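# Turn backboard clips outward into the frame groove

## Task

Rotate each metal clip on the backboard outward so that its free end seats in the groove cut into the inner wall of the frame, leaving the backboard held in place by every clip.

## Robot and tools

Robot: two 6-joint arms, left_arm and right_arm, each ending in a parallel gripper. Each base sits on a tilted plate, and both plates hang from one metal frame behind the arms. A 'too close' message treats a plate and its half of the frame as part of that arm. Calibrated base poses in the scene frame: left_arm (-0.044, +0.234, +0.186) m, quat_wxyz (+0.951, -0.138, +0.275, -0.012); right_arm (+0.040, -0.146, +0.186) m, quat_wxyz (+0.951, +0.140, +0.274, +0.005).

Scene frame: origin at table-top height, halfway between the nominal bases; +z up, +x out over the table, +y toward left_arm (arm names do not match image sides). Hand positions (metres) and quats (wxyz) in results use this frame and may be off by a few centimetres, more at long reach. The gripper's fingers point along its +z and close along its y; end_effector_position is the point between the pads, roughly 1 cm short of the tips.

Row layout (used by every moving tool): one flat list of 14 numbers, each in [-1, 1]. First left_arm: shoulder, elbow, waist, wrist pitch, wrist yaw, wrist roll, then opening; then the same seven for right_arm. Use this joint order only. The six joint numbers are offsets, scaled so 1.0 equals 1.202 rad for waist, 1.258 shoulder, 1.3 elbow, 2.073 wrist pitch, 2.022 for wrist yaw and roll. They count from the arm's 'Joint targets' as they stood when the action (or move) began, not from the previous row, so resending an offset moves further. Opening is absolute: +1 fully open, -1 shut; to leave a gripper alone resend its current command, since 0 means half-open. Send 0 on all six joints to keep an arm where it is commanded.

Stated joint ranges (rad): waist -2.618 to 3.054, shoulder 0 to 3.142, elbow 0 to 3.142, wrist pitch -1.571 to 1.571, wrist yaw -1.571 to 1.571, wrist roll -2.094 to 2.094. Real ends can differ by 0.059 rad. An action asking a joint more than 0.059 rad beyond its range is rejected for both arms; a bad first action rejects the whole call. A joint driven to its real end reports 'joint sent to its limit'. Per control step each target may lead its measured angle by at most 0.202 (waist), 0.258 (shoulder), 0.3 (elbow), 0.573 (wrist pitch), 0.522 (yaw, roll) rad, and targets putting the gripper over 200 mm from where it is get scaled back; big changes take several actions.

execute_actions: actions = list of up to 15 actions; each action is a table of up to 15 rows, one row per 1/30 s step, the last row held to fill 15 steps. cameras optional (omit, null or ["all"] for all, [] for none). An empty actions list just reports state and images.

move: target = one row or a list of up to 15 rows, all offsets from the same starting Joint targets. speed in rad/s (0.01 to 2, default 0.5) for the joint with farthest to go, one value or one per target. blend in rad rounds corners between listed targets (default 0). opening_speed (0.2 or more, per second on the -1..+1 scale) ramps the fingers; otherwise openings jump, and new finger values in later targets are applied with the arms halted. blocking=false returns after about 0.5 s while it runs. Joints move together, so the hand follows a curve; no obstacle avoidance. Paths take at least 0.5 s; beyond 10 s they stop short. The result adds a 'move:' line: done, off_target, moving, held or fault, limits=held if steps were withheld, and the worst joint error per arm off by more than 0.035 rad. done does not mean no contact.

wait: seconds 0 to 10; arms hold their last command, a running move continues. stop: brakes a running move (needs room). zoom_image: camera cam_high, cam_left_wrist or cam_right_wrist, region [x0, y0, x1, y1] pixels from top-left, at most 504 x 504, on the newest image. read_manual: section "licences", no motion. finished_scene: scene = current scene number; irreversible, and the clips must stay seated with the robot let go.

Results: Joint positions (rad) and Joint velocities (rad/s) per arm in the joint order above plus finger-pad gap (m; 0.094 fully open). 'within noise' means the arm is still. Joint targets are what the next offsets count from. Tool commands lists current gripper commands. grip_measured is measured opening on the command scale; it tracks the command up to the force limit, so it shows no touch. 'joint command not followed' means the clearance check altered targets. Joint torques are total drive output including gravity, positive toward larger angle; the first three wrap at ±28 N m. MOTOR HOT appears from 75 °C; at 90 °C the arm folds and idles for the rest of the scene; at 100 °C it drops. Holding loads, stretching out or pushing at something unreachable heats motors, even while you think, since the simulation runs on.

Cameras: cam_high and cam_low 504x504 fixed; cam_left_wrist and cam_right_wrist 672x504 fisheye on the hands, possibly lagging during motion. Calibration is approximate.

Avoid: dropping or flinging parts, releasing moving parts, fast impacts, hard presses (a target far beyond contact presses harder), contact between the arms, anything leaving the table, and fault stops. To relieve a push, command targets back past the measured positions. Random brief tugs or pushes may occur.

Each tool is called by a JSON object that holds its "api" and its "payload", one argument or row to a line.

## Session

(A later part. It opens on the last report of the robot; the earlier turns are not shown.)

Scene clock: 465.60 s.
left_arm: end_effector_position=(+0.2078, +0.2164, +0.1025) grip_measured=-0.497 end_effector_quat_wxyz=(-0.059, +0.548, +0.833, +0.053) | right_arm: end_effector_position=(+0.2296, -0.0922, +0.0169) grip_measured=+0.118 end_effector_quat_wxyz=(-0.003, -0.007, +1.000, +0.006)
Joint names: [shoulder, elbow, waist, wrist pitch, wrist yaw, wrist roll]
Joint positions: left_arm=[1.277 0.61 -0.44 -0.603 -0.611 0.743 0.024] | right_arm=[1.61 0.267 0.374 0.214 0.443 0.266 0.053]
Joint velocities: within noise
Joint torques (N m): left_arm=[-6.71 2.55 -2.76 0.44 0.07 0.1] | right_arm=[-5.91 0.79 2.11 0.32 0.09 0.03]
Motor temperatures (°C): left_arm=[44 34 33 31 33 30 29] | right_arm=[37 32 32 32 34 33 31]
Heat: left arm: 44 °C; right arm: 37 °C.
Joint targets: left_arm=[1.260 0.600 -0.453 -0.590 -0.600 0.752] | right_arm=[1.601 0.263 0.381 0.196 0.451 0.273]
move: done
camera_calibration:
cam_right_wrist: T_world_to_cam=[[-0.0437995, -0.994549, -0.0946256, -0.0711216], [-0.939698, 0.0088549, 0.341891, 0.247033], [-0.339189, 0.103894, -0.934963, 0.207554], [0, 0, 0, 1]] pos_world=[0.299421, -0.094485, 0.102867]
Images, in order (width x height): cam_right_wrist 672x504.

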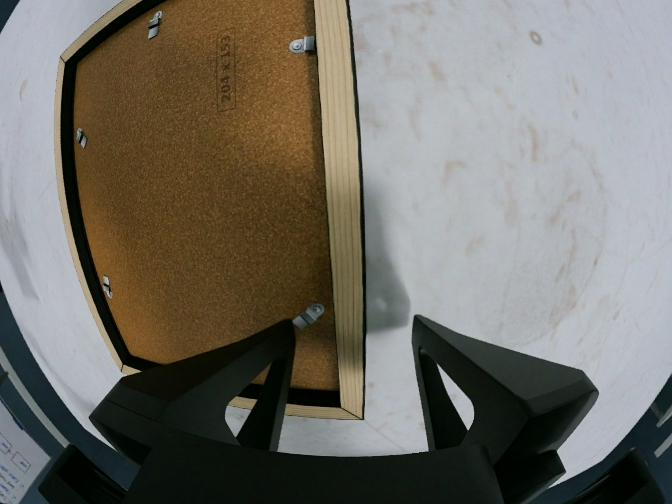

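{"api": "move", "payload": {
  "target": [
    [0,0,0,0,0,0,-0.5,0.006,0,0,0.004,0,0,0.12],
    [0,0,0,0,0,0,-0.5,0.006,0,0,0.004,0,0,-0.05]
  ],
  "speed": 0.15,
  "opening_speed": 0.4,
  "cameras": ["cam_right_wrist"]
}}

{"api": "zoom_image", "payload": {
  "camera": "cam_right_wrist",
  "region": [270, 270, 370, 370]
}}

Scene clock: 483.47 s.
left_arm: end_effector_position=(+0.2078, +0.2164, +0.1025) grip_measured=-0.497 end_effector_quat_wxyz=(-0.059, +0.548, +0.833, +0.053) | right_arm: end_effector_position=(+0.2295, -0.0922, +0.0169) grip_measured=-0.048 end_effector_quat_wxyz=(-0.003, -0.007, +1.000, +0.006)
Joint names: [shoulder, elbow, waist, wrist pitch, wrist yaw, wrist roll]
Joint positions: left_arm=[1.277 0.61 -0.44 -0.603 -0.611 0.743 0.024] | right_arm=[1.61 0.267 0.374 0.214 0.443 0.266 0.045]
Joint velocities: within noise
Joint torques (N m): left_arm=[-6.76 2.55 -2.71 0.46 0.07 0.11] | right_arm=[-5.09 0.73 2.39 0.43 0.05 0.07]
Motor temperatures (°C): left_arm=[44 34 33 31 33 30 29] | right_arm=[38 31 33 32 34 33 31]
Heat: left arm: 44 °C; right arm: 38 °C.
Joint targets: left_arm=[1.260 0.600 -0.453 -0.590 -0.600 0.752] | right_arm=[1.609 0.263 0.381 0.204 0.451 0.273]
move: done
camera_calibration:
cam_right_wrist: T_world_to_cam=[[-0.0436632, -0.994565, -0.0945174, -0.0711842], [-0.939587, 0.00872906, 0.342199, 0.246911], [-0.339515, 0.103749, -0.934861, 0.207588], [0, 0, 0, 1]] pos_world=[0.299365, -0.0944896, 0.102845]
Images, in order (width x height): cam_right_wrist 672x504.

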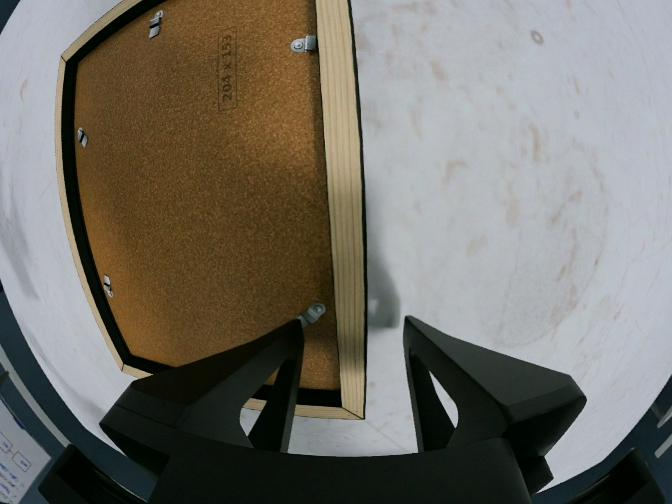

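Scaled by 5.040 from the camera's 672x504 image, which has a finer 960x720 frame.

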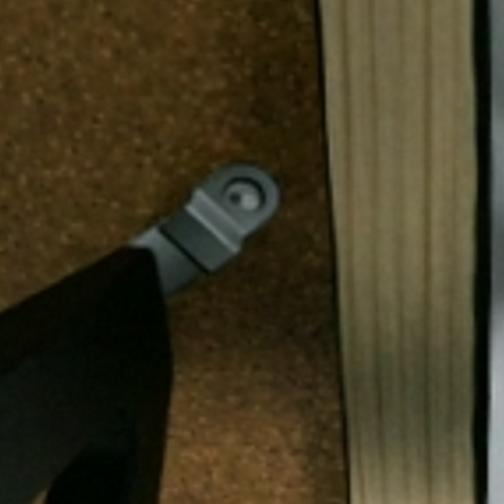

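{"api": "move", "payload": {
  "target": [
    [0,0,0,0,0,0,-0.5,0,0,0,0,0,0,0.12],
    [0,0,0,0,0,0,-0.5,0.023,-0.001,-0.008,0.011,-0.002,-0.006,0.12]
  ],
  "speed": 0.15,
  "opening_speed": 0.8,
  "cameras": ["cam_right_wrist"]
}}

{"api": "zoom_image", "payload": {
  "camera": "cam_right_wrist",
  "region": [270, 270, 370, 370]
}}

Scene clock: 496.40 s.
left_arm: end_effector_position=(+0.2078, +0.2164, +0.1025) grip_measured=-0.497 end_effector_quat_wxyz=(-0.059, +0.548, +0.833, +0.053) | right_arm: end_effector_position=(+0.2276, -0.0924, +0.0160) grip_measured=+0.118 end_effector_quat_wxyz=(-0.006, -0.009, +1.000, +0.005)
Joint names: [shoulder, elbow, waist, wrist pitch, wrist yaw, wrist roll]
Joint positions: left_arm=[1.277 0.61 -0.44 -0.603 -0.611 0.743 0.024] | right_arm=[1.618 0.267 0.374 0.214 0.444 0.266 0.053]
Joint velocities: within noise
Joint torques (N m): left_arm=[-6.68 2.54 -2.74 0.44 0.07 0.1] | right_arm=[-3.14 0.62 1.68 0.59 0.05 -0.06]
Motor temperatures (°C): left_arm=[44 34 33 31 33 30 29] | right_arm=[37 31 33 32 34 33 31]
Heat: left arm: 44 °C; right arm: 37 °C.
Joint targets: left_arm=[1.260 0.600 -0.453 -0.590 -0.600 0.752] | right_arm=[1.638 0.261 0.371 0.227 0.447 0.261]
move: done
camera_calibration:
cam_right_wrist: T_world_to_cam=[[-0.0409044, -0.994952, -0.0916422, -0.0723042], [-0.937414, 0.00647106, 0.348158, 0.244612], [-0.345807, 0.100148, -0.932946, 0.207216], [0, 0, 0, 1]] pos_world=[0.298002, -0.0942743, 0.101531]
Images, in order (width x height): cam_right_wrist 672x504.

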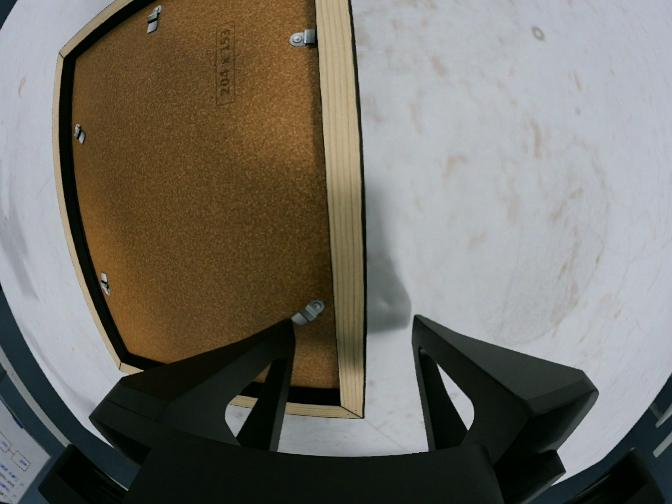

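Scaled by 5.040 from the camera's 672x504 image, which has a finer 960x720 frame.

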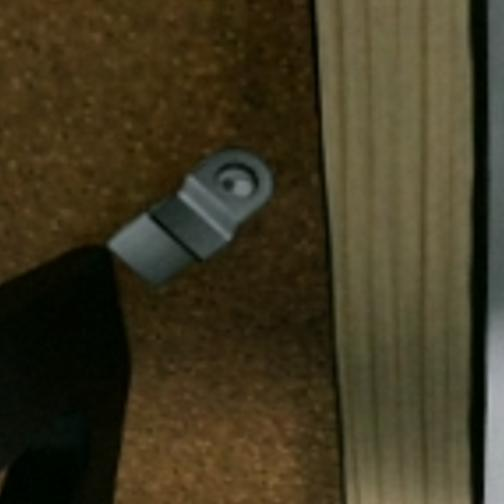

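{"api": "move", "payload": {
  "target": [0,0,0,0,0,0,-0.5,0,0,0,0.0085,0,0,0.08],
  "speed": 0.15,
  "opening_speed": 0.8,
  "cameras": ["cam_right_wrist"]
}}

{"api": "zoom_image", "payload": {
  "camera": "cam_right_wrist",
  "region": [270, 270, 370, 370]
}}

Scene clock: 510.07 s.
left_arm: end_effector_position=(+0.2078, +0.2164, +0.1025) grip_measured=-0.497 end_effector_quat_wxyz=(-0.059, +0.548, +0.833, +0.053) | right_arm: end_effector_position=(+0.2288, -0.0919, +0.0160) grip_measured=+0.082 end_effector_quat_wxyz=(-0.004, -0.007, +1.000, +0.006)
Joint names: [shoulder, elbow, waist, wrist pitch, wrist yaw, wrist roll]
Joint positions: left_arm=[1.277 0.61 -0.44 -0.603 -0.611 0.743 0.024] | right_arm=[1.618 0.267 0.374 0.219 0.442 0.266 0.051]
Joint velocities: within noise
Joint torques (N m): left_arm=[-6.72 2.54 -2.7 0.44 0.07 0.11] | right_arm=[-3.15 0.51 1.55 0.72 0.05 -0.09]
Motor temperatures (°C): left_arm=[44 34 33 31 33 30 29] | right_arm=[37 31 33 32 34 33 31]
Heat: left arm: 44 °C; right arm: 37 °C.
Joint targets: left_arm=[1.260 0.600 -0.453 -0.590 -0.600 0.752] | right_arm=[1.638 0.261 0.371 0.245 0.447 0.261]
move: done
camera_calibration:
cam_right_wrist: T_world_to_cam=[[-0.042993, -0.994612, -0.094337, -0.0711405], [-0.938993, 0.00797593, 0.343843, 0.246319], [-0.341238, 0.103365, -0.934276, 0.206844], [0, 0, 0, 1]] pos_world=[0.298816, -0.0941022, 0.101844]
Images, in order (width x height): cam_right_wrist 672x504.

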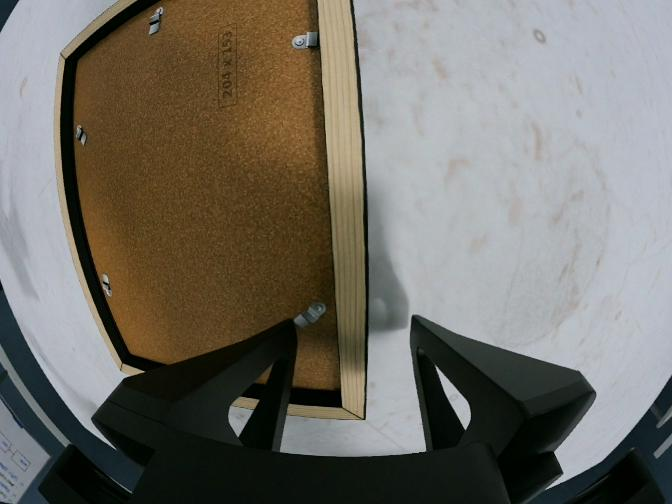

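Scaled by 5.040 from the camera's 672x504 image, which has a finer 960x720 frame.

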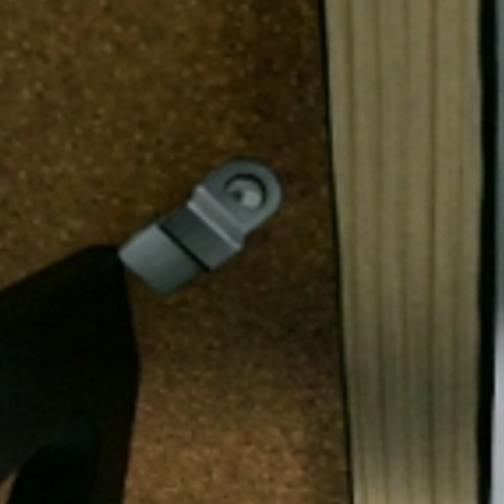

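{"api": "move", "payload": {
  "target": [
    [0,0,0,0,0,0,-0.5,0,0,0,0.0,0,0,0.0],
    [0,0,0,0,0,0,-0.5,0,0,0,0.0,0,0,-0.15]
  ],
  "speed": 0.15,
  "opening_speed": 0.4,
  "cameras": ["cam_right_wrist"]
}}

{"api": "zoom_image", "payload": {
  "camera": "cam_right_wrist",
  "region": [270, 270, 370, 370]
}}

Scene clock: 518.67 s.
left_arm: end_effector_position=(+0.2078, +0.2164, +0.1025) grip_measured=-0.497 end_effector_quat_wxyz=(-0.059, +0.548, +0.833, +0.053) | right_arm: end_effector_position=(+0.2293, -0.0893, +0.0159) grip_measured=-0.148 end_effector_quat_wxyz=(-0.003, -0.006, +1.000, +0.013)
Joint names: [shoulder, elbow, waist, wrist pitch, wrist yaw, wrist roll]
Joint positions: left_arm=[1.277 0.61 -0.44 -0.603 -0.611 0.743 0.024] | right_arm=[1.62 0.267 0.374 0.227 0.43 0.266 0.04]
Joint velocities: within noise
Joint torques (N m): left_arm=[-6.72 2.55 -2.76 0.45 0.07 0.1] | right_arm=[-3.22 0.59 1.78 0.62 0.16 -0.07]
Motor temperatures (°C): left_arm=[44 33 33 31 33 30 29] | right_arm=[37 31 33 32 34 33 31]
Heat: left arm: 44 °C; right arm: 37 °C.
Joint targets: left_arm=[1.260 0.600 -0.453 -0.590 -0.600 0.752] | right_arm=[1.638 0.261 0.371 0.245 0.447 0.261]
move: done
camera_calibration:
cam_right_wrist: T_world_to_cam=[[-0.045237, -0.993151, -0.107725, -0.0676997], [-0.939365, 0.0055966, 0.342873, 0.246721], [-0.339921, 0.116703, -0.933185, 0.207456], [0, 0, 0, 1]] pos_world=[0.299217, -0.0928276, 0.101708]
Images, in order (width x height): cam_right_wrist 672x504.

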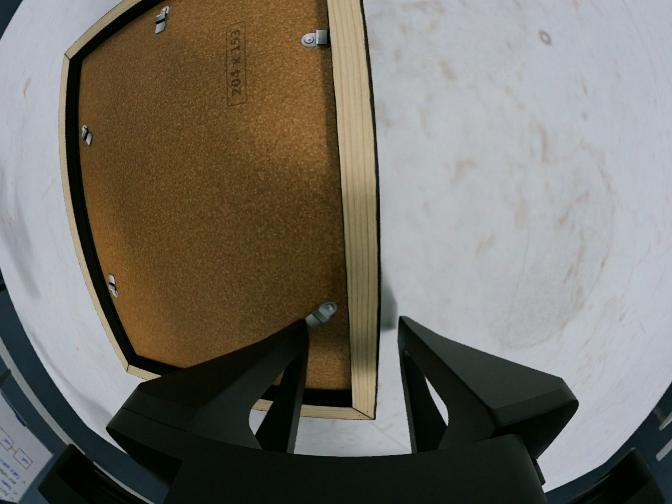

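Scaled by 5.040 from the camera's 672x504 image, which has a finer 960x720 frame.

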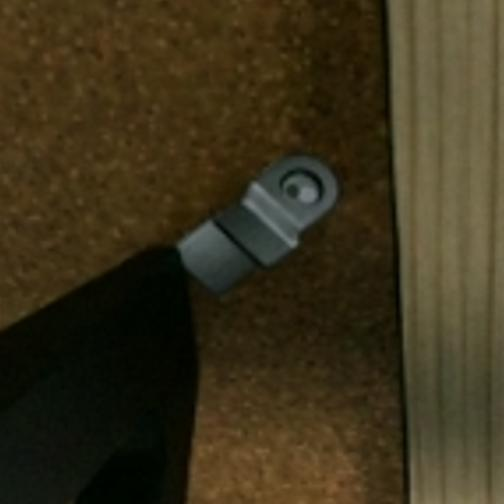

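{"api": "move", "payload": {
  "target": [
    [0,0,0,0,0,0,-0.5,0,0,0,0.0,0,0,-0.3],
    [0,0,0,0,0,0,-0.5,0,0,0,0.0,0,0,-0.42]
  ],
  "speed": 0.15,
  "opening_speed": 0.4,
  "cameras": ["cam_right_wrist"]
}}

{"api": "zoom_image", "payload": {
  "camera": "cam_right_wrist",
  "region": [270, 270, 370, 370]
}}

Scene clock: 526.77 s.
left_arm: end_effector_position=(+0.2078, +0.2164, +0.1025) grip_measured=-0.497 end_effector_quat_wxyz=(-0.059, +0.548, +0.833, +0.053) | right_arm: end_effector_position=(+0.2298, -0.0898, +0.0158) grip_measured=-0.415 end_effector_quat_wxyz=(-0.001, -0.008, +1.000, +0.012)
Joint names: [shoulder, elbow, waist, wrist pitch, wrist yaw, wrist roll]
Joint positions: left_arm=[1.277 0.61 -0.44 -0.603 -0.611 0.743 0.024] | right_arm=[1.62 0.266 0.374 0.231 0.433 0.262 0.027]
Joint velocities: within noise
Joint torques (N m): left_arm=[-6.72 2.54 -2.74 0.44 0.07 0.1] | right_arm=[-3.43 0.75 1.69 0.58 0.15 -0.04]
Motor temperatures (°C): left_arm=[44 33 33 31 33 30 29] | right_arm=[37 31 33 32 34 33 31]
Heat: left arm: 44 °C; right arm: 37 °C.
Joint targets: left_arm=[1.260 0.600 -0.453 -0.590 -0.600 0.752] | right_arm=[1.638 0.261 0.371 0.245 0.447 0.261]
move: done
camera_calibration:
cam_right_wrist: T_world_to_cam=[[-0.0424032, -0.993528, -0.105373, -0.0688963], [-0.940629, 0.00414779, 0.339411, 0.247396], [-0.336777, 0.113509, -0.934718, 0.206674], [0, 0, 0, 1]] pos_world=[0.299389, -0.0929359, 0.101953]
Images, in order (width x height): cam_right_wrist 672x504.

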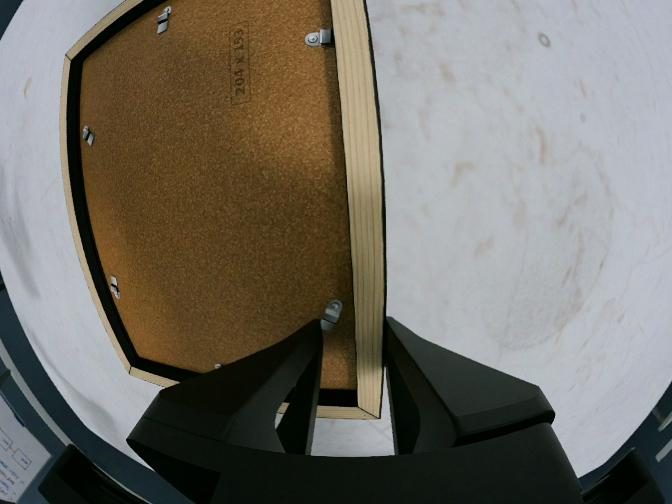

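Scaled by 5.040 from the camera's 672x504 image, which has a finer 960x720 frame.

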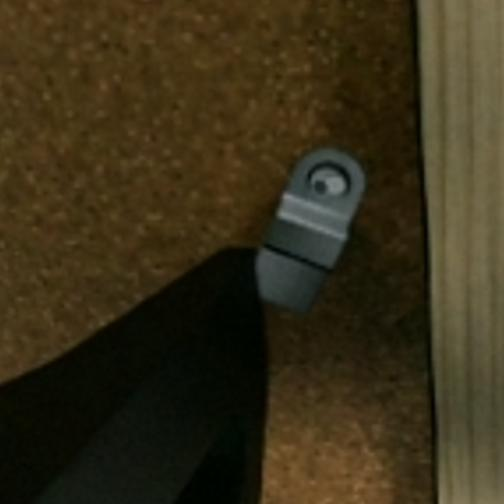

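{"api": "move", "payload": {
  "target": [
    [0,0,0,0,0,0,-0.5,0,0,0,0.008,0,0,-0.35],
    [0,0,0,0,0,0,-0.5,0,0,0,0.008,0,0,-0.45]
  ],
  "speed": 0.15,
  "opening_speed": 0.4,
  "cameras": ["cam_right_wrist"]
}}

{"api": "zoom_image", "payload": {
  "camera": "cam_right_wrist",
  "region": [270, 270, 370, 370]
}}

Scene clock: 539.70 s.
left_arm: end_effector_position=(+0.2078, +0.2164, +0.1025) grip_measured=-0.497 end_effector_quat_wxyz=(-0.059, +0.548, +0.833, +0.053) | right_arm: end_effector_position=(+0.2299, -0.0904, +0.0159) grip_measured=-0.445 end_effector_quat_wxyz=(-0.001, -0.007, +1.000, +0.010)
Joint names: [shoulder, elbow, waist, wrist pitch, wrist yaw, wrist roll]
Joint positions: left_arm=[1.277 0.61 -0.44 -0.603 -0.611 0.743 0.024] | right_arm=[1.619 0.265 0.374 0.232 0.437 0.262 0.026]
Joint velocities: within noise
Joint torques (N m): left_arm=[-6.69 2.54 -2.73 0.45 0.07 0.1] | right_arm=[-3.3 0.98 1.65 0.71 0.08 -0.05]
Motor temperatures (°C): left_arm=[44 33 33 31 33 30 29] | right_arm=[37 31 32 32 34 33 31]
Heat: left arm: 44 °C; right arm: 37 °C.
Joint targets: left_arm=[1.260 0.600 -0.453 -0.590 -0.600 0.752] | right_arm=[1.638 0.261 0.371 0.261 0.447 0.261]
move: done
camera_calibration:
cam_right_wrist: T_world_to_cam=[[-0.0425857, -0.993837, -0.102347, -0.0695702], [-0.941169, 0.00553214, 0.337892, 0.247728], [-0.335244, 0.110715, -0.935603, 0.206253], [0, 0, 0, 1]] pos_world=[0.299336, -0.0933472, 0.102145]
Images, in order (width x height): cam_right_wrist 672x504.

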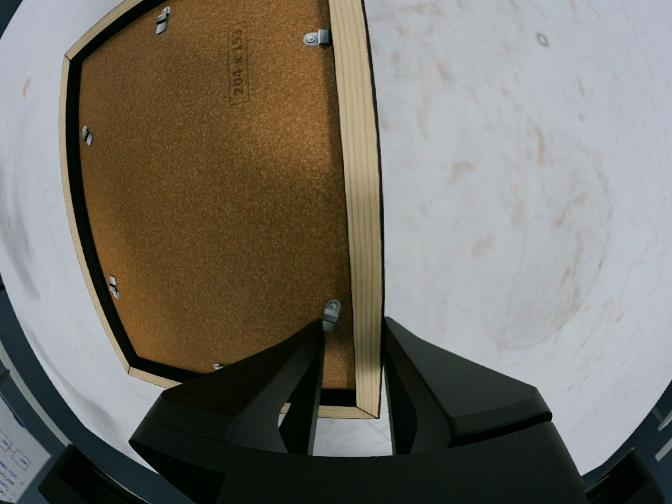

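Scaled by 5.040 from the camera's 672x504 image, which has a finer 960x720 frame.

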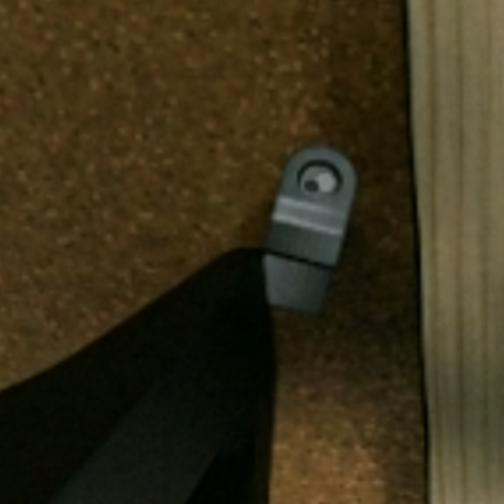

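{"api": "move", "payload": {
  "target": [
    [0,0,0,0,0,0,-0.5,0,0,0,0,0,0,-0.2],
    [0,0,0,0,0,0,-0.5,-0.024,0.020,0.0116,-0.034,0.0025,0.007,-0.2],
    [0,0,0,0,0,0,-0.5,-0.0024,0.0008,-0.0116,-0.014,-0.002,-0.0064,-0.2]
  ],
  "speed": [0.2,0.2,0.1],
  "opening_speed": 0.5,
  "cameras": ["cam_right_wrist"]
}}

{"api": "zoom_image", "payload": {
  "camera": "cam_right_wrist",
  "region": [270, 270, 370, 370]
}}

Scene clock: 569.13 s.
left_arm: end_effector_position=(+0.2078, +0.2164, +0.1025) grip_measured=-0.497 end_effector_quat_wxyz=(-0.059, +0.548, +0.833, +0.053) | right_arm: end_effector_position=(+0.2296, -0.0945, +0.0164) grip_measured=-0.202 end_effector_quat_wxyz=(-0.004, -0.012, +1.000, +0.000)
Joint names: [shoulder, elbow, waist, wrist pitch, wrist yaw, wrist roll]
Joint positions: left_arm=[1.277 0.61 -0.44 -0.603 -0.611 0.743 0.024] | right_arm=[1.614 0.272 0.373 0.205 0.454 0.257 0.037]
Joint velocities: within noise
Joint torques (N m): left_arm=[-6.69 2.56 -2.77 0.44 0.07 0.11] | right_arm=[-3.15 0.24 0.88 0.69 -0.15 -0.09]
Motor temperatures (°C): left_arm=[44 33 33 31 33 30 29] | right_arm=[37 31 32 32 34 33 31]
Heat: left arm: 44 °C; right arm: 37 °C.
Joint targets: left_arm=[1.260 0.600 -0.453 -0.590 -0.600 0.752] | right_arm=[1.635 0.262 0.357 0.232 0.443 0.248]
move: done
camera_calibration:
cam_right_wrist: T_world_to_cam=[[-0.0333589, -0.996153, -0.0810387, -0.0762192], [-0.938585, 0.00336217, 0.345032, 0.246438], [-0.343432, 0.0875716, -0.935086, 0.206778], [0, 0, 0, 1]] pos_world=[0.299774, -0.0948624, 0.10215]
Images, in order (width x height): cam_right_wrist 672x504.

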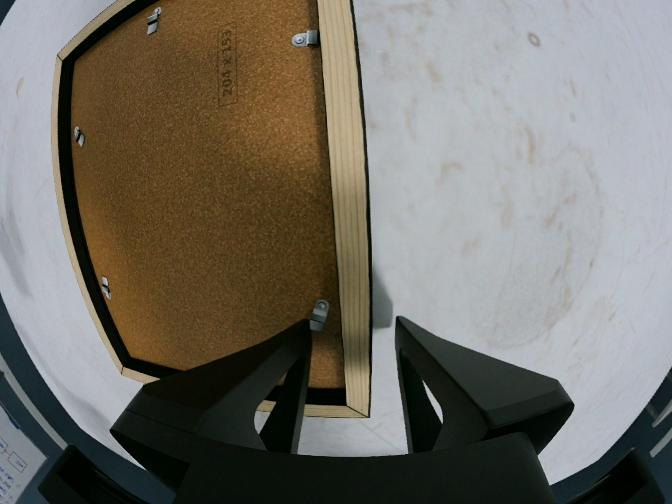

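Scaled by 5.040 from the camera's 672x504 image, which has a finer 960x720 frame.

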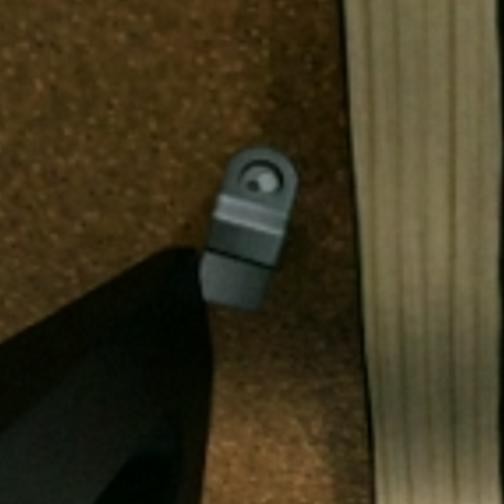

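{"api": "move", "payload": {
  "target": [
    [0,0,0,0,0,0,-0.5,-0.020,0.0177,0.019,-0.008,0.0035,0.011,-0.2],
    [0,0,0,0,0,0,-0.5,-0.0016,0.0023,0,0.0068,0,0,-0.2]
  ],
  "speed": [0.2,0.1],
  "opening_speed": 0.5,
  "cameras": ["cam_right_wrist"]
}}

{"api": "zoom_image", "payload": {
  "camera": "cam_right_wrist",
  "region": [270, 270, 370, 370]
}}

Scene clock: 586.27 s.
left_arm: end_effector_position=(+0.2078, +0.2164, +0.1025) grip_measured=-0.497 end_effector_quat_wxyz=(-0.059, +0.548, +0.833, +0.053) | right_arm: end_effector_position=(+0.2300, -0.0943, +0.0165) grip_measured=-0.202 end_effector_quat_wxyz=(-0.004, -0.013, +1.000, +0.000)
Joint names: [shoulder, elbow, waist, wrist pitch, wrist yaw, wrist roll]
Joint positions: left_arm=[1.277 0.61 -0.44 -0.603 -0.611 0.743 0.024] | right_arm=[1.613 0.272 0.373 0.206 0.454 0.256 0.037]
Joint velocities: within noise
Joint torques (N m): left_arm=[-6.72 2.52 -2.73 0.45 0.07 0.1] | right_arm=[-3.15 0.66 0.83 0.79 -0.16 -0.16]
Motor temperatures (°C): left_arm=[44 33 33 31 33 30 29] | right_arm=[36 31 32 32 34 33 31]
Heat: left arm: 44 °C; right arm: 36 °C.
Joint targets: left_arm=[1.260 0.600 -0.453 -0.590 -0.600 0.752] | right_arm=[1.633 0.265 0.357 0.246 0.443 0.248]
move: off_target (right_arm); right_arm: the wrist pitch is farthest, 0.040 rad from its target
camera_calibration:
cam_right_wrist: T_world_to_cam=[[-0.032413, -0.996119, -0.0818303, -0.0762774], [-0.939005, 0.00230367, 0.343897, 0.246747], [-0.342374, 0.0879858, -0.935435, 0.206768], [0, 0, 0, 1]] pos_world=[0.300016, -0.0947424, 0.10232]
Images, in order (width x height): cam_right_wrist 672x504.

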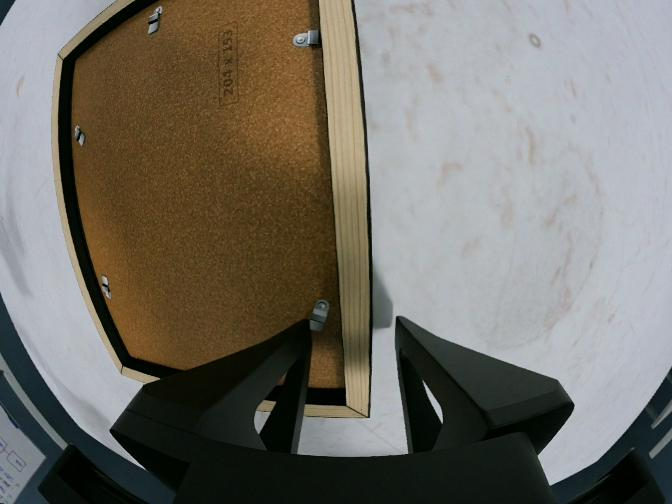

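Scaled by 5.040 from the camera's 672x504 image, which has a finer 960x720 frame.

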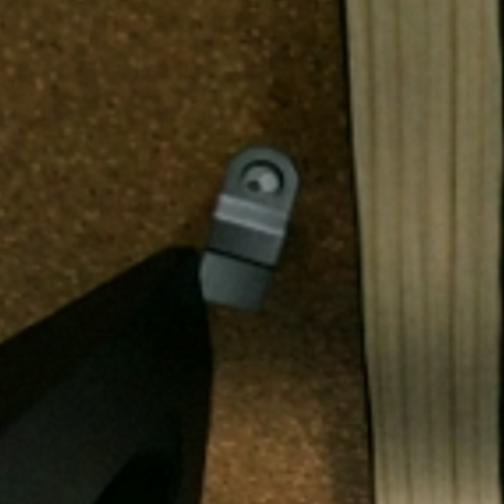

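{"api": "move", "payload": {
  "target": [
    [0,0,0,0,0,0,-0.5,-0.054,0.0154,0.0316,-0.034,0.0094,0.0183,-0.2],
    [0,0,0,0,0,0,-0.5,0,0,0,-0.004,0,0,-0.2]
  ],
  "speed": [0.2,0.1],
  "opening_speed": 0.5,
  "cameras": ["cam_right_wrist"]
}}

{"api": "zoom_image", "payload": {
  "camera": "cam_right_wrist",
  "region": [270, 270, 370, 370]
}}

Scene clock: 598.37 s.
left_arm: end_effector_position=(+0.2078, +0.2164, +0.1025) grip_measured=-0.497 end_effector_quat_wxyz=(-0.059, +0.548, +0.833, +0.053) | right_arm: end_effector_position=(+0.2329, -0.0938, +0.0163) grip_measured=-0.202 end_effector_quat_wxyz=(-0.001, -0.008, +1.000, +0.003)
Joint names: [shoulder, elbow, waist, wrist pitch, wrist yaw, wrist roll]
Joint positions: left_arm=[1.277 0.61 -0.44 -0.603 -0.611 0.743 0.024] | right_arm=[1.612 0.275 0.368 0.213 0.449 0.256 0.038]
Joint velocities: within noise
Joint torques (N m): left_arm=[-6.71 2.56 -2.73 0.45 0.07 0.1] | right_arm=[-3.12 0.27 0.99 0.72 -0.08 -0.09]
Motor temperatures (°C): left_arm=[44 33 33 31 33 30 29] | right_arm=[36 31 32 32 34 33 31]
Heat: left arm: 44 °C; right arm: 36 °C.
Joint targets: left_arm=[1.260 0.600 -0.453 -0.590 -0.600 0.752] | right_arm=[1.633 0.265 0.357 0.238 0.443 0.248]
move: done
camera_calibration:
cam_right_wrist: T_world_to_cam=[[-0.0409978, -0.995361, -0.0870363, -0.0734958], [-0.941222, 0.00924206, 0.337662, 0.250806], [-0.335291, 0.0957639, -0.937235, 0.206623], [0, 0, 0, 1]] pos_world=[0.30233, -0.0952599, 0.10257]
Images, in order (width x height): cam_right_wrist 672x504.

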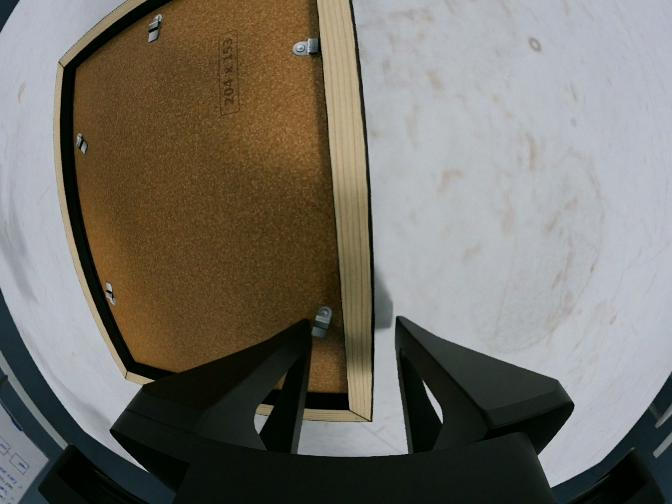

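Scaled by 5.040 from the camera's 672x504 image, which has a finer 960x720 frame.

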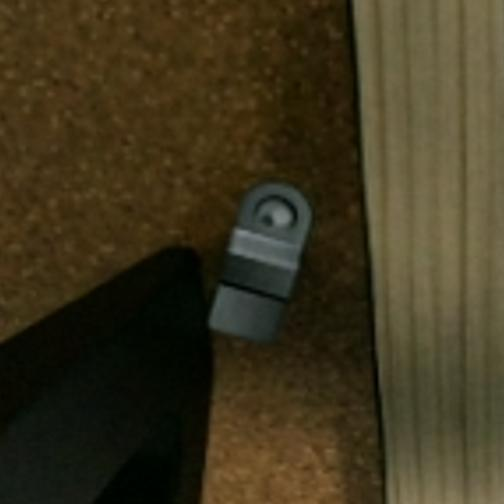

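{"api": "move", "payload": {
  "target": [
    [0,0,0,0,0,0,-0.5,0,0,0,-0.0048,0,0,-0.35],
    [0,0,0,0,0,0,-0.5,0,0,0,-0.0048,0,0,-0.5]
  ],
  "speed": [0.2,0.1],
  "opening_speed": 0.4,
  "cameras": ["cam_right_wrist"]
}}

{"api": "zoom_image", "payload": {
  "camera": "cam_right_wrist",
  "region": [270, 270, 370, 370]
}}

Scene clock: 609.70 s.
left_arm: end_effector_position=(+0.2078, +0.2163, +0.1025) grip_measured=-0.497 end_effector_quat_wxyz=(-0.059, +0.548, +0.833, +0.053) | right_arm: end_effector_position=(+0.2323, -0.0912, +0.0162) grip_measured=-0.496 end_effector_quat_wxyz=(-0.001, -0.012, +1.000, +0.010)
Joint names: [shoulder, elbow, waist, wrist pitch, wrist yaw, wrist roll]
Joint positions: left_arm=[1.277 0.61 -0.44 -0.603 -0.611 0.743 0.024] | right_arm=[1.613 0.274 0.368 0.217 0.434 0.249 0.024]
Joint velocities: within noise
Joint torques (N m): left_arm=[-6.71 2.51 -2.73 0.45 0.08 0.1] | right_arm=[-3.15 0.46 1.03 0.55 0.09 -0.02]
Motor temperatures (°C): left_arm=[44 33 33 31 33 30 29] | right_arm=[36 31 32 32 34 33 31]
Heat: left arm: 44 °C; right arm: 36 °C.
Joint targets: left_arm=[1.260 0.600 -0.453 -0.590 -0.600 0.752] | right_arm=[1.633 0.266 0.357 0.228 0.443 0.248]
move: done
camera_calibration:
cam_right_wrist: T_world_to_cam=[[-0.0345692, -0.994206, -0.101786, -0.0720516], [-0.940594, -0.00205542, 0.339527, 0.249033], [-0.337769, 0.107476, -0.935073, 0.207717], [0, 0, 0, 1]] pos_world=[0.301908, -0.0934469, 0.102343]
Images, in order (width x height): cam_right_wrist 672x504.

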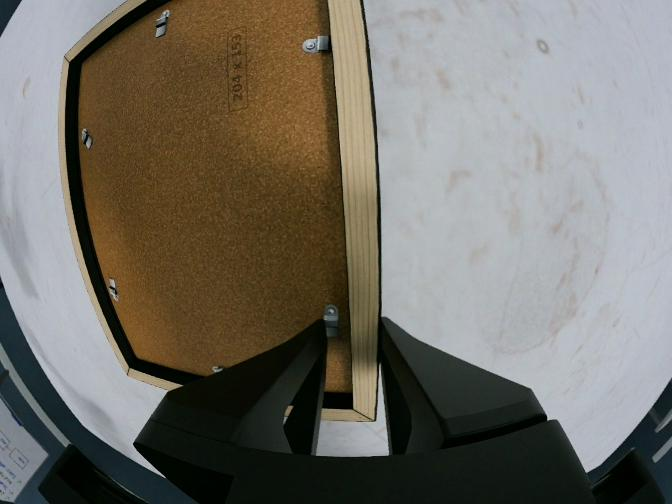

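Scaled by 5.040 from the camera's 672x504 image, which has a finer 960x720 frame.

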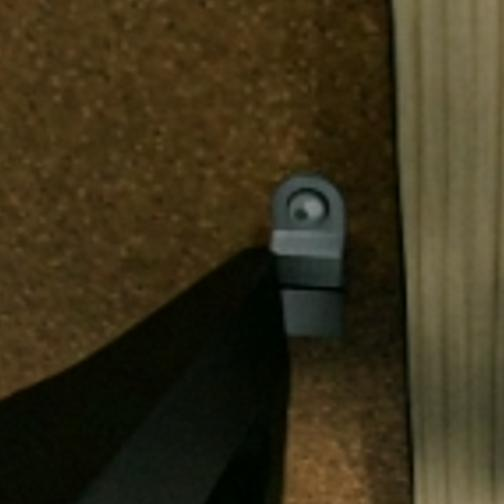

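{"api": "move", "payload": {
  "target": [0,0,0,0,0,0,-0.5,0,0,0,0,0,0,-0.63],
  "speed": 0.1,
  "opening_speed": 0.3,
  "cameras": ["cam_right_wrist"]
}}

{"api": "zoom_image", "payload": {
  "camera": "cam_right_wrist",
  "region": [270, 270, 370, 370]
}}

Scene clock: 620.87 s.
left_arm: end_effector_position=(+0.2078, +0.2163, +0.1025) grip_measured=-0.497 end_effector_quat_wxyz=(-0.059, +0.548, +0.833, +0.053) | right_arm: end_effector_position=(+0.2322, -0.0941, +0.0163) grip_measured=-0.625 end_effector_quat_wxyz=(+0.000, -0.012, +1.000, +0.003)
Joint names: [shoulder, elbow, waist, wrist pitch, wrist yaw, wrist roll]
Joint positions: left_arm=[1.277 0.61 -0.44 -0.603 -0.611 0.743 0.024] | right_arm=[1.612 0.272 0.368 0.217 0.449 0.248 0.018]
Joint velocities: within noise
Joint torques (N m): left_arm=[-6.74 2.52 -2.7 0.45 0.06 0.1] | right_arm=[-3 0.7 0.88 0.57 -0.05 -0.01]
Motor temperatures (°C): left_arm=[44 33 33 31 33 30 29] | right_arm=[36 31 32 32 34 33 31]
Heat: left arm: 44 °C; right arm: 36 °C.
Joint targets: left_arm=[1.260 0.600 -0.453 -0.590 -0.600 0.752] | right_arm=[1.633 0.265 0.357 0.228 0.443 0.248]
move: done
camera_calibration:
cam_right_wrist: T_world_to_cam=[[-0.0334244, -0.995648, -0.0869932, -0.0755676], [-0.941647, 0.00220219, 0.336594, 0.24965], [-0.334938, 0.0931673, -0.937623, 0.206133], [0, 0, 0, 1]] pos_world=[0.301598, -0.0949934, 0.102671]
Images, in order (width x height): cam_right_wrist 672x504.

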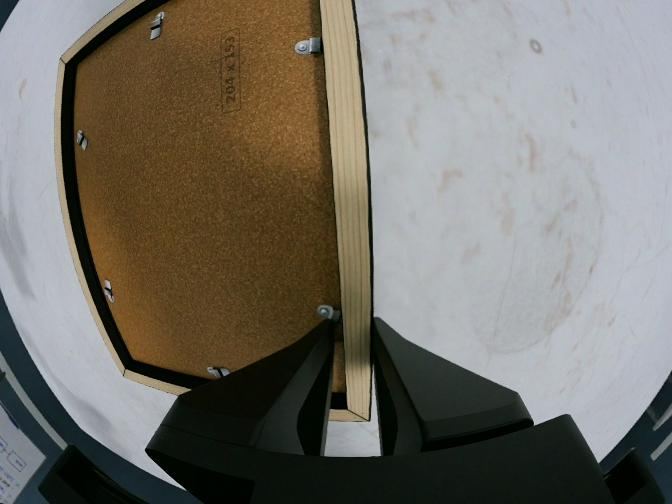

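Scaled by 5.040 from the camera's 672x504 image, which has a finer 960x720 frame.

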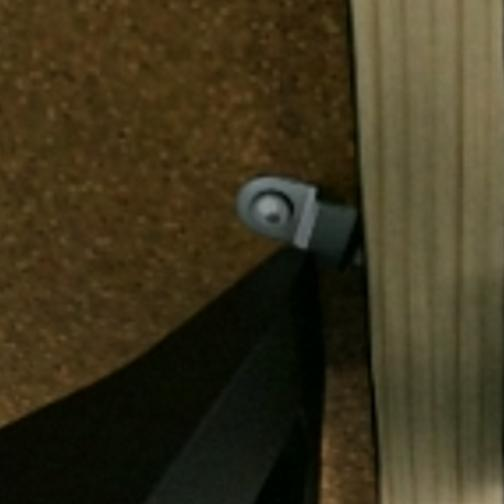

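{"api": "move", "payload": {
  "target": [0,0,0,0,0,0,-0.5,0,0,0,0,0,0,-0.70],
  "speed": 0.1,
  "opening_speed": 0.3,
  "cameras": ["cam_right_wrist"]
}}

{"api": "zoom_image", "payload": {
  "camera": "cam_right_wrist",
  "region": [270, 270, 370, 370]
}}

Scene clock: 630.20 s.
left_arm: end_effector_position=(+0.2078, +0.2163, +0.1025) grip_measured=-0.497 end_effector_quat_wxyz=(-0.059, +0.548, +0.833, +0.053) | right_arm: end_effector_position=(+0.2322, -0.0957, +0.0164) grip_measured=-0.696 end_effector_quat_wxyz=(+0.001, -0.012, +1.000, -0.002)
Joint names: [shoulder, elbow, waist, wrist pitch, wrist yaw, wrist roll]
Joint positions: left_arm=[1.277 0.61 -0.44 -0.603 -0.611 0.743 0.024] | right_arm=[1.611 0.27 0.368 0.217 0.458 0.248 0.014]
Joint velocities: within noise
Joint torques (N m): left_arm=[-6.72 2.56 -2.73 0.45 0.06 0.1] | right_arm=[-2.86 0.84 1.1 0.59 -0.13 0]
Motor temperatures (°C): left_arm=[44 33 33 31 33 30 29] | right_arm=[36 31 32 32 34 33 31]
Heat: left arm: 44 °C; right arm: 36 °C.
Joint targets: left_arm=[1.260 0.600 -0.453 -0.590 -0.600 0.752] | right_arm=[1.633 0.265 0.357 0.228 0.443 0.248]
move: done
camera_calibration:
cam_right_wrist: T_world_to_cam=[[-0.0329591, -0.996373, -0.078449, -0.0775372], [-0.94222, 0.0047947, 0.334961, 0.250032], [-0.33337, 0.0849563, -0.93896, 0.205237], [0, 0, 0, 1]] pos_world=[0.301449, -0.0958909, 0.102875]
Images, in order (width x height): cam_right_wrist 672x504.

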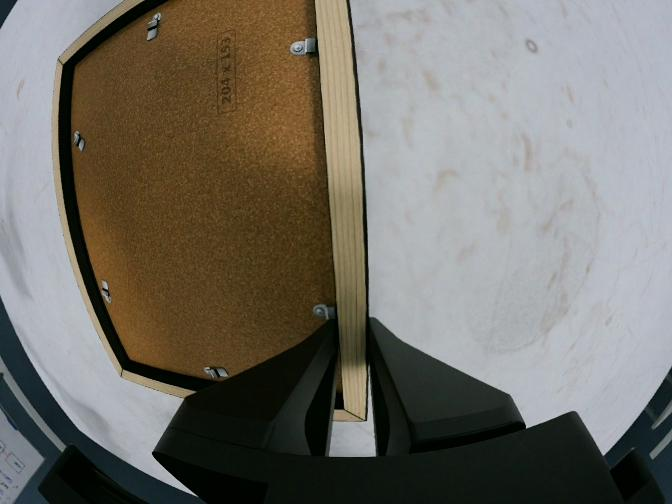

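Scaled by 5.040 from the camera's 672x504 image, which has a finer 960x720 frame.

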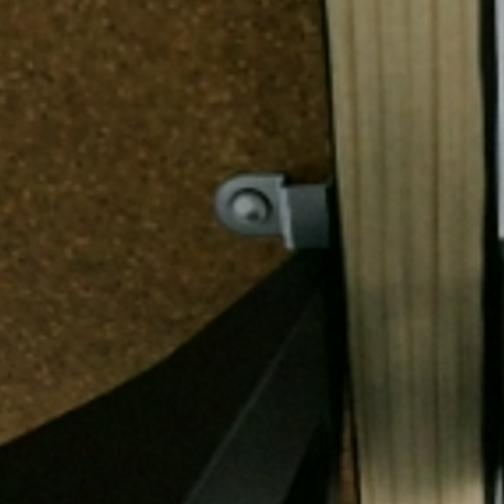

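{"api": "zoom_image", "payload": {
  "camera": "cam_right_wrist",
  "region": [180, 330, 260, 390]
}}

{"api": "zoom_image", "payload": {
  "camera": "cam_right_wrist",
  "region": [60, 110, 140, 320]
}}

Scaled by 6.300 from the camera's 672x504 image, which has a finer 960x720 frame.

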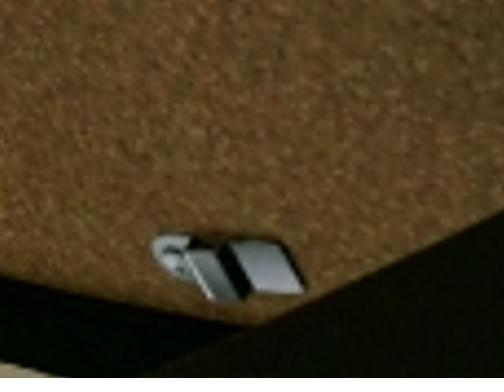

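Scaled by 2.400 from the camera's 672x504 image, which has a finer 960x720 frame.

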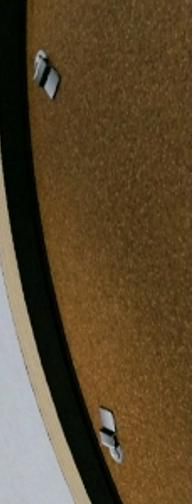

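{"api": "move", "payload": {
  "target": [
    [0,0,0,0,0,0,-0.5,0,0,0,0,0,0,-0.3],
    [0,0,0,0,0,0,-0.5,-0.197,0.004,0.1065,-0.132,0.031,0.058,-0.3],
    [0,0,0,0,0,0,-0.5,-0.106,0.035,0.273,-0.134,0.058,-0.2216,-0.3],
    [0,0,0,0,0,0,-0.5,0.089,0.0615,0.439,-0.112,0.0865,-0.503,-0.1]
  ],
  "speed": [0.2,0.3,0.6,0.5],
  "blend": [0,0.05,0.1,0],
  "opening_speed": 1,
  "cameras": ["cam_right_wrist","cam_high"]
}}

{"api": "zoom_image", "payload": {
  "camera": "cam_right_wrist",
  "region": [230, 230, 430, 430]
}}

Scene clock: 677.07 s.
left_arm: end_effector_position=(+0.2078, +0.2163, +0.1025) grip_measured=-0.497 end_effector_quat_wxyz=(-0.059, +0.548, +0.833, +0.053) | right_arm: end_effector_position=(+0.1852, -0.0304, +0.0493) grip_measured=-0.102 end_effector_quat_wxyz=(+0.003, +0.714, -0.700, +0.003)
Joint names: [shoulder, elbow, waist, wrist pitch, wrist yaw, wrist roll]
Joint positions: left_arm=[1.277 0.61 -0.44 -0.603 -0.611 0.743 0.024] | right_arm=[1.731 0.333 0.868 -0.02 0.615 -0.761 0.042]
Joint velocities: within noise
Joint torques (N m): left_arm=[-6.71 2.55 -2.74 0.45 0.07 0.1] | right_arm=[-3.1 3.33 4.07 0.56 0.07 -0.12]
Motor temperatures (°C): left_arm=[44 33 33 31 33 30 29] | right_arm=[36 31 32 32 34 33 31]
Heat: left arm: 44 °C; right arm: 36 °C.
Joint targets: left_arm=[1.260 0.600 -0.453 -0.590 -0.600 0.752] | right_arm=[1.745 0.345 0.885 -0.004 0.618 -0.769]
move: done
camera_calibration:
cam_right_wrist: T_world_to_cam=[[0.99608, -0.0370856, -0.0803108, -0.172693], [-0.00716132, -0.938704, 0.344651, -0.0079316], [-0.0881697, -0.342724, -0.935289, 0.156327], [0, 0, 0, 1]] pos_world=[0.185743, 0.0397271, 0.135075]
Images, in order (width x height): cam_high 504x504, cam_right_wrist 672x504.

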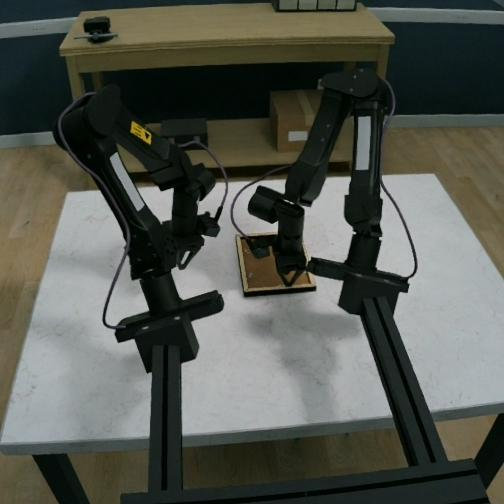

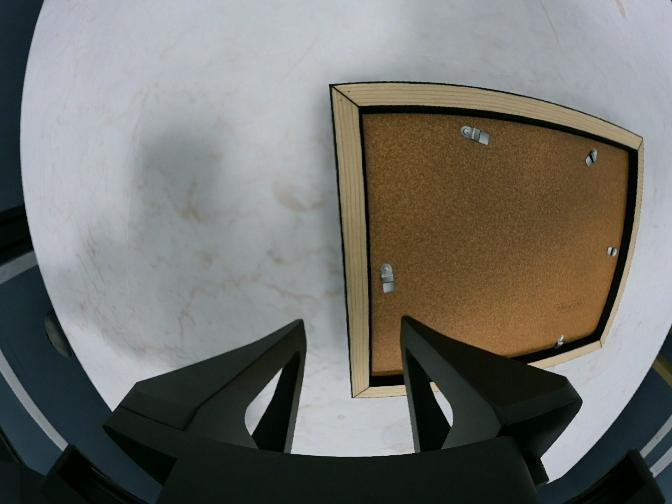

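Scaled by 2.520 from the camera's 672x504 image, which has a finer 960x720 frame.

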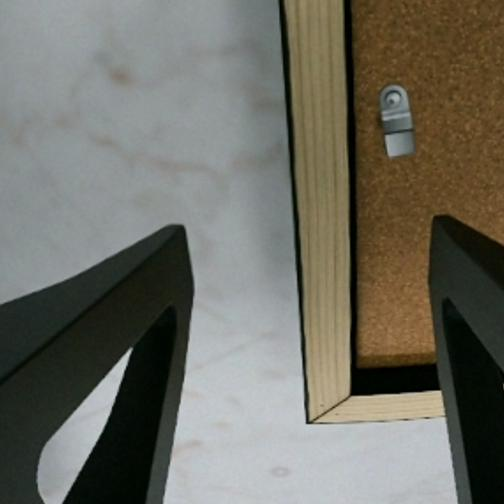

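{"api": "move", "payload": {
  "target": [0,0,0,0,0,0,-0.5,0.115,0.0006,-0.084,0.094,-0.0153,-0.0515,-0.1],
  "speed": 0.3,
  "cameras": ["cam_right_wrist"]
}}

{"api": "zoom_image", "payload": {
  "camera": "cam_right_wrist",
  "region": [260, 230, 460, 430]
}}

Scene clock: 717.03 s.
left_arm: end_effector_position=(+0.2078, +0.2163, +0.1025) grip_measured=-0.497 end_effector_quat_wxyz=(-0.059, +0.548, +0.833, +0.053) | right_arm: end_effector_position=(+0.1881, -0.0260, +0.0247) grip_measured=-0.102 end_effector_quat_wxyz=(+0.000, +0.718, -0.696, +0.003)
Joint names: [shoulder, elbow, waist, wrist pitch, wrist yaw, wrist roll]
Joint positions: left_arm=[1.277 0.61 -0.44 -0.603 -0.611 0.743 0.024] | right_arm=[1.874 0.338 0.793 0.175 0.6 -0.865 0.042]
Joint velocities: within noise
Joint torques (N m): left_arm=[-6.71 2.56 -2.71 0.45 0.07 0.1] | right_arm=[-3.66 2.17 2.37 0.57 -0.13 -0.14]
Motor temperatures (°C): left_arm=[44 33 33 31 33 30 29] | right_arm=[36 32 33 32 34 33 31]
Heat: left arm: 44 °C; right arm: 36 °C.
Joint targets: left_arm=[1.260 0.600 -0.453 -0.590 -0.600 0.752] | right_arm=[1.889 0.346 0.784 0.191 0.587 -0.873]
move: done
camera_calibration:
cam_right_wrist: T_world_to_cam=[[0.996619, -0.0260147, -0.0779299, -0.177359], [0.00207741, -0.940261, 0.340447, 0.00304365], [-0.0821311, -0.339458, -0.937029, 0.134043], [0, 0, 0, 1]] pos_world=[0.187762, 0.0437498, 0.110744]
Images, in order (width x height): cam_right_wrist 672x504.

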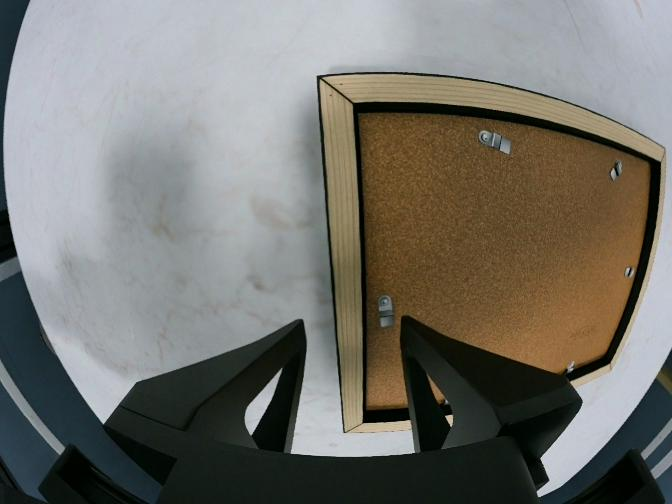

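Scaled by 2.520 from the camera's 672x504 image, which has a finer 960x720 frame.

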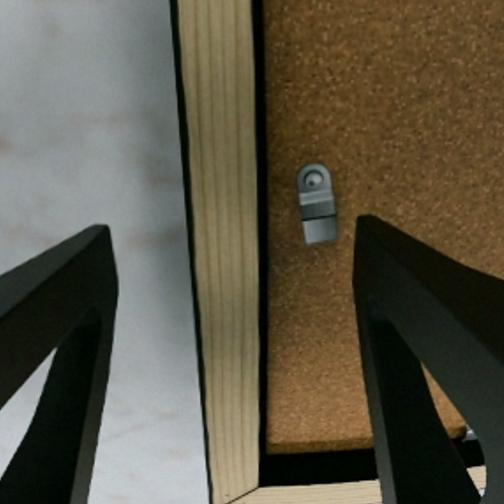

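{"api": "move", "payload": {
  "target": [0,0,0,0,0,0,-0.5,0.039,0,-0.028,0.0314,-0.005,-0.0173,-0.1],
  "speed": 0.1,
  "cameras": ["cam_right_wrist"]
}}

{"api": "zoom_image", "payload": {
  "camera": "cam_right_wrist",
  "region": [260, 230, 460, 430]
}}

Scene clock: 728.57 s.
left_arm: end_effector_position=(+0.2078, +0.2163, +0.1025) grip_measured=-0.497 end_effector_quat_wxyz=(-0.059, +0.548, +0.833, +0.053) | right_arm: end_effector_position=(+0.1871, -0.0280, +0.0171) grip_measured=-0.102 end_effector_quat_wxyz=(+0.005, +0.720, -0.694, +0.002)
Joint names: [shoulder, elbow, waist, wrist pitch, wrist yaw, wrist roll]
Joint positions: left_arm=[1.277 0.61 -0.44 -0.603 -0.611 0.743 0.024] | right_arm=[1.913 0.338 0.765 0.222 0.593 -0.896 0.042]
Joint velocities: within noise
Joint torques (N m): left_arm=[-6.74 2.55 -2.73 0.44 0.07 0.11] | right_arm=[-2.8 1.81 1.74 0.74 -0.17 -0.11]
Motor temperatures (°C): left_arm=[44 33 33 31 33 30 29] | right_arm=[35 31 33 32 34 33 31]
Heat: left arm: 44 °C; right arm: 35 °C.
Joint targets: left_arm=[1.260 0.600 -0.453 -0.590 -0.600 0.752] | right_arm=[1.938 0.346 0.750 0.256 0.577 -0.908]
move: done
camera_calibration:
cam_right_wrist: T_world_to_cam=[[0.996153, -0.0211509, -0.085039, -0.176624], [0.00957985, -0.938333, 0.345601, 0.00229613], [-0.0871046, -0.345087, -0.93452, 0.1269], [0, 0, 0, 1]] pos_world=[0.186976, 0.0422103, 0.102777]
Images, in order (width x height): cam_right_wrist 672x504.

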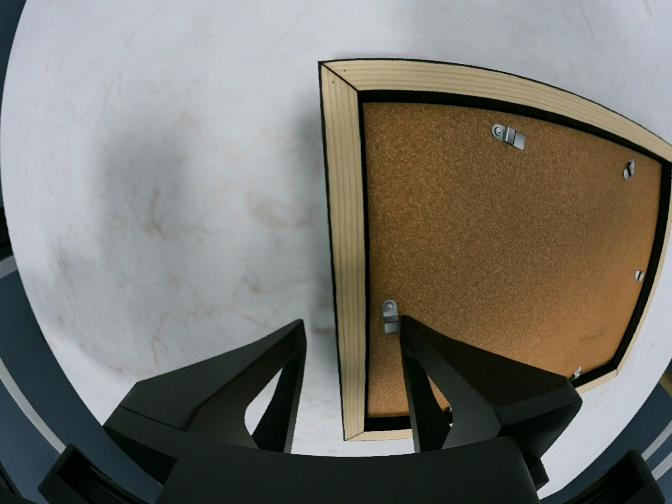

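Scaled by 2.520 from the camera's 672x504 image, which has a finer 960x720 frame.

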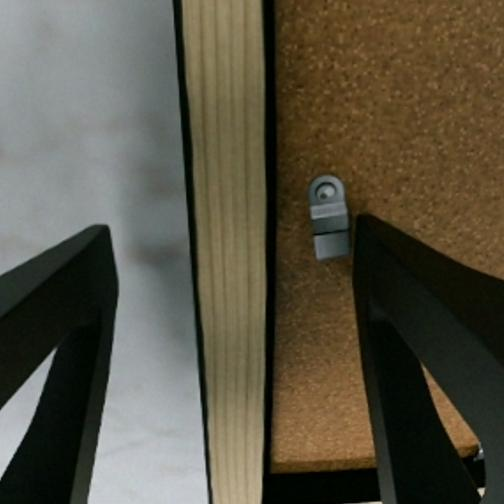

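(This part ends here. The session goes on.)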